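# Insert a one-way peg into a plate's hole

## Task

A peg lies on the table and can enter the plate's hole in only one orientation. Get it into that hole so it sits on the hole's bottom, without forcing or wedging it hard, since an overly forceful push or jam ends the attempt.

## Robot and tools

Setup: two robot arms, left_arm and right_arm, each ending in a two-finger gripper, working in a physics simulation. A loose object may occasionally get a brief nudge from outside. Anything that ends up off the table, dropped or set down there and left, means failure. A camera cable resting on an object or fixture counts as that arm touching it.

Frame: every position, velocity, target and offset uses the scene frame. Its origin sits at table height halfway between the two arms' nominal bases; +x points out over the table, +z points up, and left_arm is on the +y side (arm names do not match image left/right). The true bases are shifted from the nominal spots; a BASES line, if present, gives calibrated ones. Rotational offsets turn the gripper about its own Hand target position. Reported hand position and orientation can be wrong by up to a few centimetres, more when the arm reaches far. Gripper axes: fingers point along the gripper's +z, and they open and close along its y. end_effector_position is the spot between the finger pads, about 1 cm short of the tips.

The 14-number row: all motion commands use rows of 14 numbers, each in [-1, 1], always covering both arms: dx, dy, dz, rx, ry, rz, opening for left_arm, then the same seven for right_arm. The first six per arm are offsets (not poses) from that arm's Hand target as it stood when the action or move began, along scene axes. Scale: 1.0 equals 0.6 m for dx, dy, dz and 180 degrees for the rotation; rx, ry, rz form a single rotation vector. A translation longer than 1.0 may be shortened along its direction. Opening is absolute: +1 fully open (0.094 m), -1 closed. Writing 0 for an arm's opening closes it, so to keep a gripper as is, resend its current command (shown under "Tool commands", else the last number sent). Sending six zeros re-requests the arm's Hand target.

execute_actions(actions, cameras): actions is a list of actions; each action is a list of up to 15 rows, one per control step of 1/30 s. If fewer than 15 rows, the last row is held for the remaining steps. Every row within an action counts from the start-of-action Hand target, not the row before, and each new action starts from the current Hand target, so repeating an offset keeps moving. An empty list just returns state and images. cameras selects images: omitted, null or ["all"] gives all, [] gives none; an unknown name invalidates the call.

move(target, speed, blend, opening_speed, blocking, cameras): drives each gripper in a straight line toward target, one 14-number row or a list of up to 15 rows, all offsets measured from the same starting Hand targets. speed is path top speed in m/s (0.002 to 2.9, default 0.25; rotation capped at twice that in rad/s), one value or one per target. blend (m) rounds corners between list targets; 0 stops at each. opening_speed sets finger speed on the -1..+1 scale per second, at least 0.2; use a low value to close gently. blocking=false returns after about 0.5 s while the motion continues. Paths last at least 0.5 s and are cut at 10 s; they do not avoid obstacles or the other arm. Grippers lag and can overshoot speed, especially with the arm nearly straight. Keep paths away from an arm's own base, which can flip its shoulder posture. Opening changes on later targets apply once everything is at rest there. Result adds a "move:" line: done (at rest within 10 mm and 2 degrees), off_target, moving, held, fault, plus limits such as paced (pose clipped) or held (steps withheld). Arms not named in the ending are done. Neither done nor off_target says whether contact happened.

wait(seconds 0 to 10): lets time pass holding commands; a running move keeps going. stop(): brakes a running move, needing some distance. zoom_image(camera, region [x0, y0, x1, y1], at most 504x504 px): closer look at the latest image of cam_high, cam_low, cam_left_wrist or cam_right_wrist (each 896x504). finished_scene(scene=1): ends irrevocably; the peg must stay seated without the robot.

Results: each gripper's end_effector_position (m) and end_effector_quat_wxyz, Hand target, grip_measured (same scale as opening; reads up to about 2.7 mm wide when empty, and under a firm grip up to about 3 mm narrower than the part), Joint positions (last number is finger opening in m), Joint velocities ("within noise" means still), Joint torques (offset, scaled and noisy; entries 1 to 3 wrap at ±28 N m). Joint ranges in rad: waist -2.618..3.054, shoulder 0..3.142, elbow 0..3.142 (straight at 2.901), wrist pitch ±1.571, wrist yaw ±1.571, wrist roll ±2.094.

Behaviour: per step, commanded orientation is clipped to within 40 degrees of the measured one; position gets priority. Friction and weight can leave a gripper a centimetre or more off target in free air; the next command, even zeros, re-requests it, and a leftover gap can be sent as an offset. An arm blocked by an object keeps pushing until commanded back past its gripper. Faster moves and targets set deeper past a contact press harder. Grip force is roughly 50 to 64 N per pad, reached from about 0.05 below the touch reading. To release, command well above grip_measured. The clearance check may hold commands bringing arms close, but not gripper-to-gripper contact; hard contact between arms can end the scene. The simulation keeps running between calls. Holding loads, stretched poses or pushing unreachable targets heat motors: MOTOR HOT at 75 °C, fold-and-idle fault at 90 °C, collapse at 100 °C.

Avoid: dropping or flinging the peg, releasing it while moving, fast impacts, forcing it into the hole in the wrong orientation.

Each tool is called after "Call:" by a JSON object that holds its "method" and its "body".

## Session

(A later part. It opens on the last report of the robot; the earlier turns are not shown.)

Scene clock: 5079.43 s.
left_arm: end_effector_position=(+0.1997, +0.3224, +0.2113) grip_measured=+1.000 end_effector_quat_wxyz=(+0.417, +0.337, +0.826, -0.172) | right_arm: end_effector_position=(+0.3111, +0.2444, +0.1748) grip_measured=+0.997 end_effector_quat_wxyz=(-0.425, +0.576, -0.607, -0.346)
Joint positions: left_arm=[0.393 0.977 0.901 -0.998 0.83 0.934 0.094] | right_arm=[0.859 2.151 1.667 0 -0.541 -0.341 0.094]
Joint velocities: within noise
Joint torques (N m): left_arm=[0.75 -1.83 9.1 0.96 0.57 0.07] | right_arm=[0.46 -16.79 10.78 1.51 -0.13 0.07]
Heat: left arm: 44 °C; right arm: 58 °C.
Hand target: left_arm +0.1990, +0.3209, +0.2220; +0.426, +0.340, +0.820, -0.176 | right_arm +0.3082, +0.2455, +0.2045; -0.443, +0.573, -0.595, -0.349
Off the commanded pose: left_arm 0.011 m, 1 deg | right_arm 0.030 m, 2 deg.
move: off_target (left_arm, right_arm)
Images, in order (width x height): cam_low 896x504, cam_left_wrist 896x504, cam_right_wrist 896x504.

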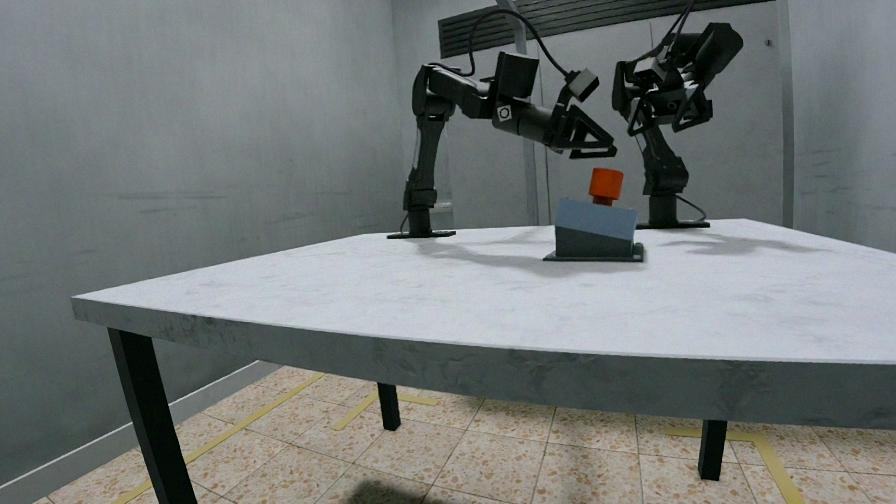

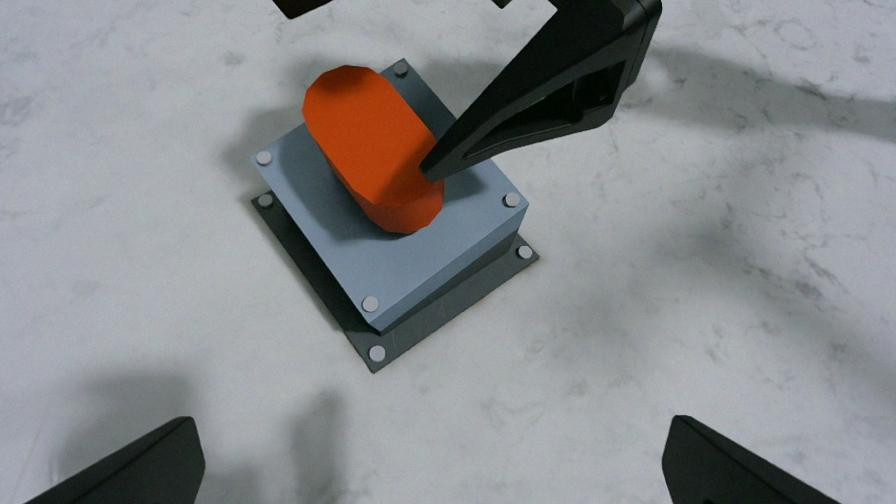

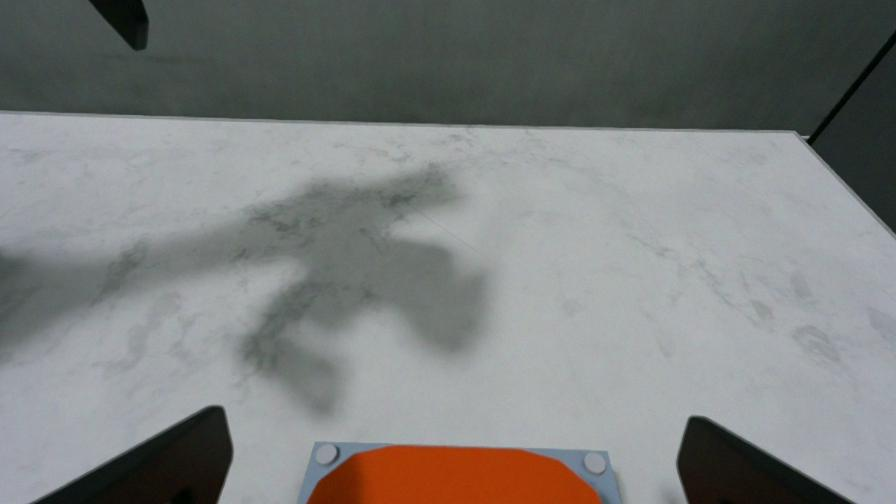

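Call:
{"method": "move", "body": {"target": [[0,0,0,0,0,0,1.0,0,0,0.0500,0,0,0,1.0],[0,0,0,0,0,0,1.0,-0.0137,-0.2758,0.0592,0,0,0,1.0]], "speed": [0.15,0.3], "cameras": ["cam_left_wrist","cam_low","cam_right_wrist"]}}

Call:
{"method": "zoom_image", "body": {"camera": "cam_left_wrist", "region": [290, 60, 380, 150]}}

Call:
{"method": "zoom_image", "body": {"camera": "cam_left_wrist", "region": [370, 150, 460, 240]}}

Call:
{"method": "zoom_image", "body": {"camera": "cam_low", "region": [580, 160, 630, 210]}}

Scene clock: 5092.10 s.
left_arm: end_effector_position=(+0.1997, +0.3224, +0.2113) grip_measured=+1.000 end_effector_quat_wxyz=(+0.417, +0.337, +0.826, -0.172) | right_arm: end_effector_position=(+0.3111, +0.0816, +0.2314) grip_measured=+0.997 end_effector_quat_wxyz=(-0.442, +0.566, -0.606, -0.343)
Joint positions: left_arm=[0.393 0.977 0.901 -0.998 0.83 0.934 0.094] | right_arm=[0.565 1.695 1.274 -0.133 -0.778 -0.5 0.094]
Joint velocities: within noise
Joint torques (N m): left_arm=[0.75 -1.81 9.11 0.95 0.56 0.08] | right_arm=[0.38 -11.95 7.72 1.32 -0.47 -0.11]
Heat: left arm: 44 °C; right arm: 62 °C.
Hand target: left_arm +0.1990, +0.3209, +0.2220; +0.426, +0.340, +0.820, -0.176 | right_arm +0.3000, +0.0801, +0.2400; -0.443, +0.573, -0.595, -0.349
Off the commanded pose: left_arm 0.011 m, 1 deg | right_arm 0.014 m, 2 deg.
move: off_target (left_arm, right_arm)
Images, in order (width x height): cam_low 896x504, cam_left_wrist 896x504, cam_right_wrist 896x504.

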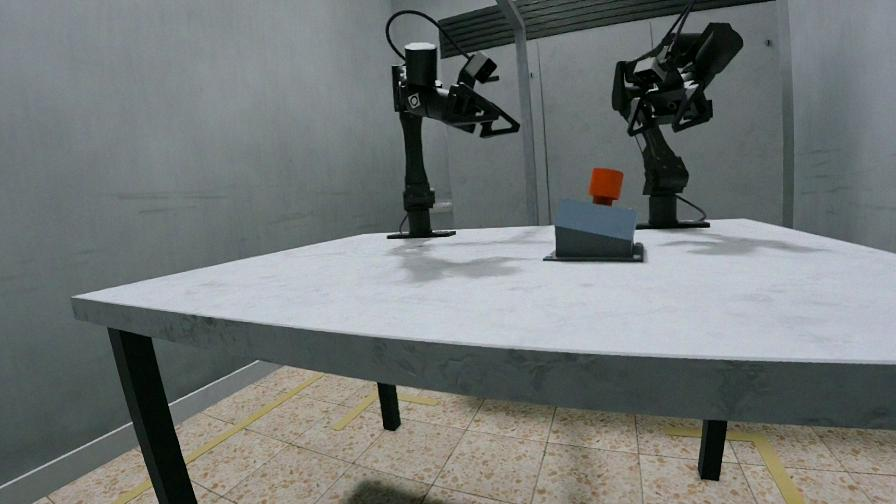

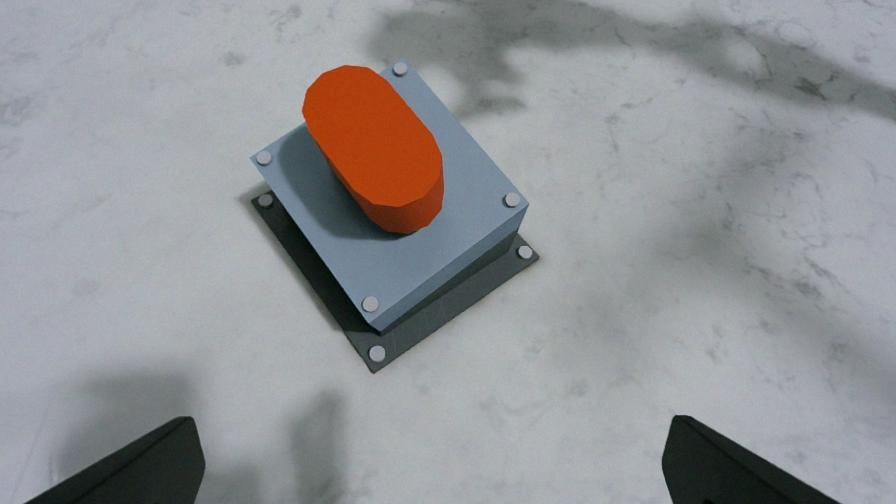

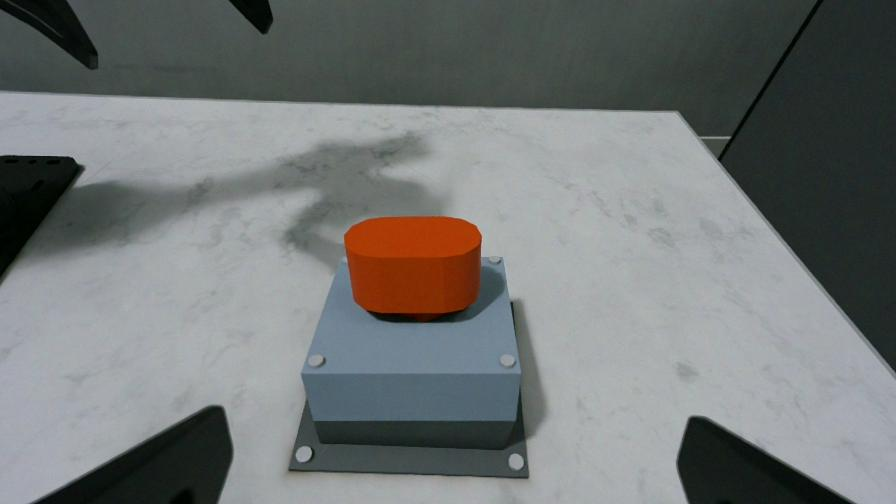

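Scaled by 5.600 from the camera's 896x504 image, which has a finer 1280x720 frame.

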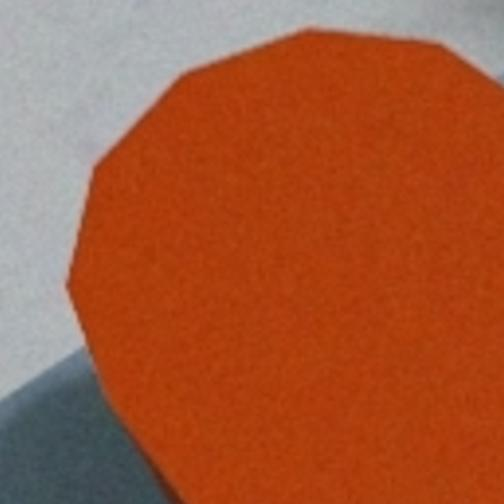

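Scaled by 5.600 from the camera's 896x504 image, which has a finer 1280x720 frame.

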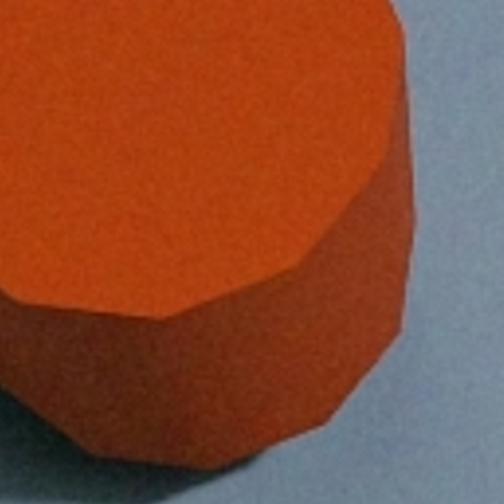

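Scaled by 10.080 from the camera's 896x504 image, which has a finer 1280x720 frame.

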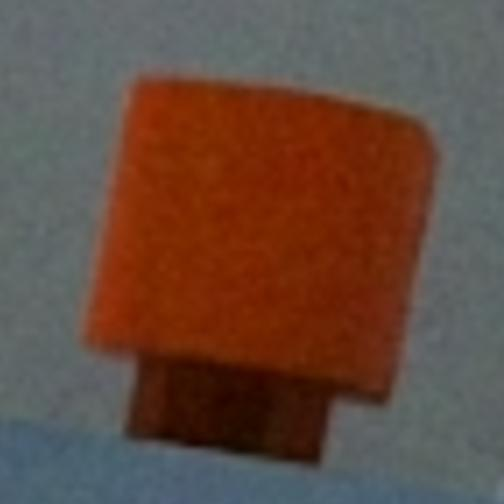

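Call:
{"method": "finished_scene", "body": {}}

The scene is finished: the task was done.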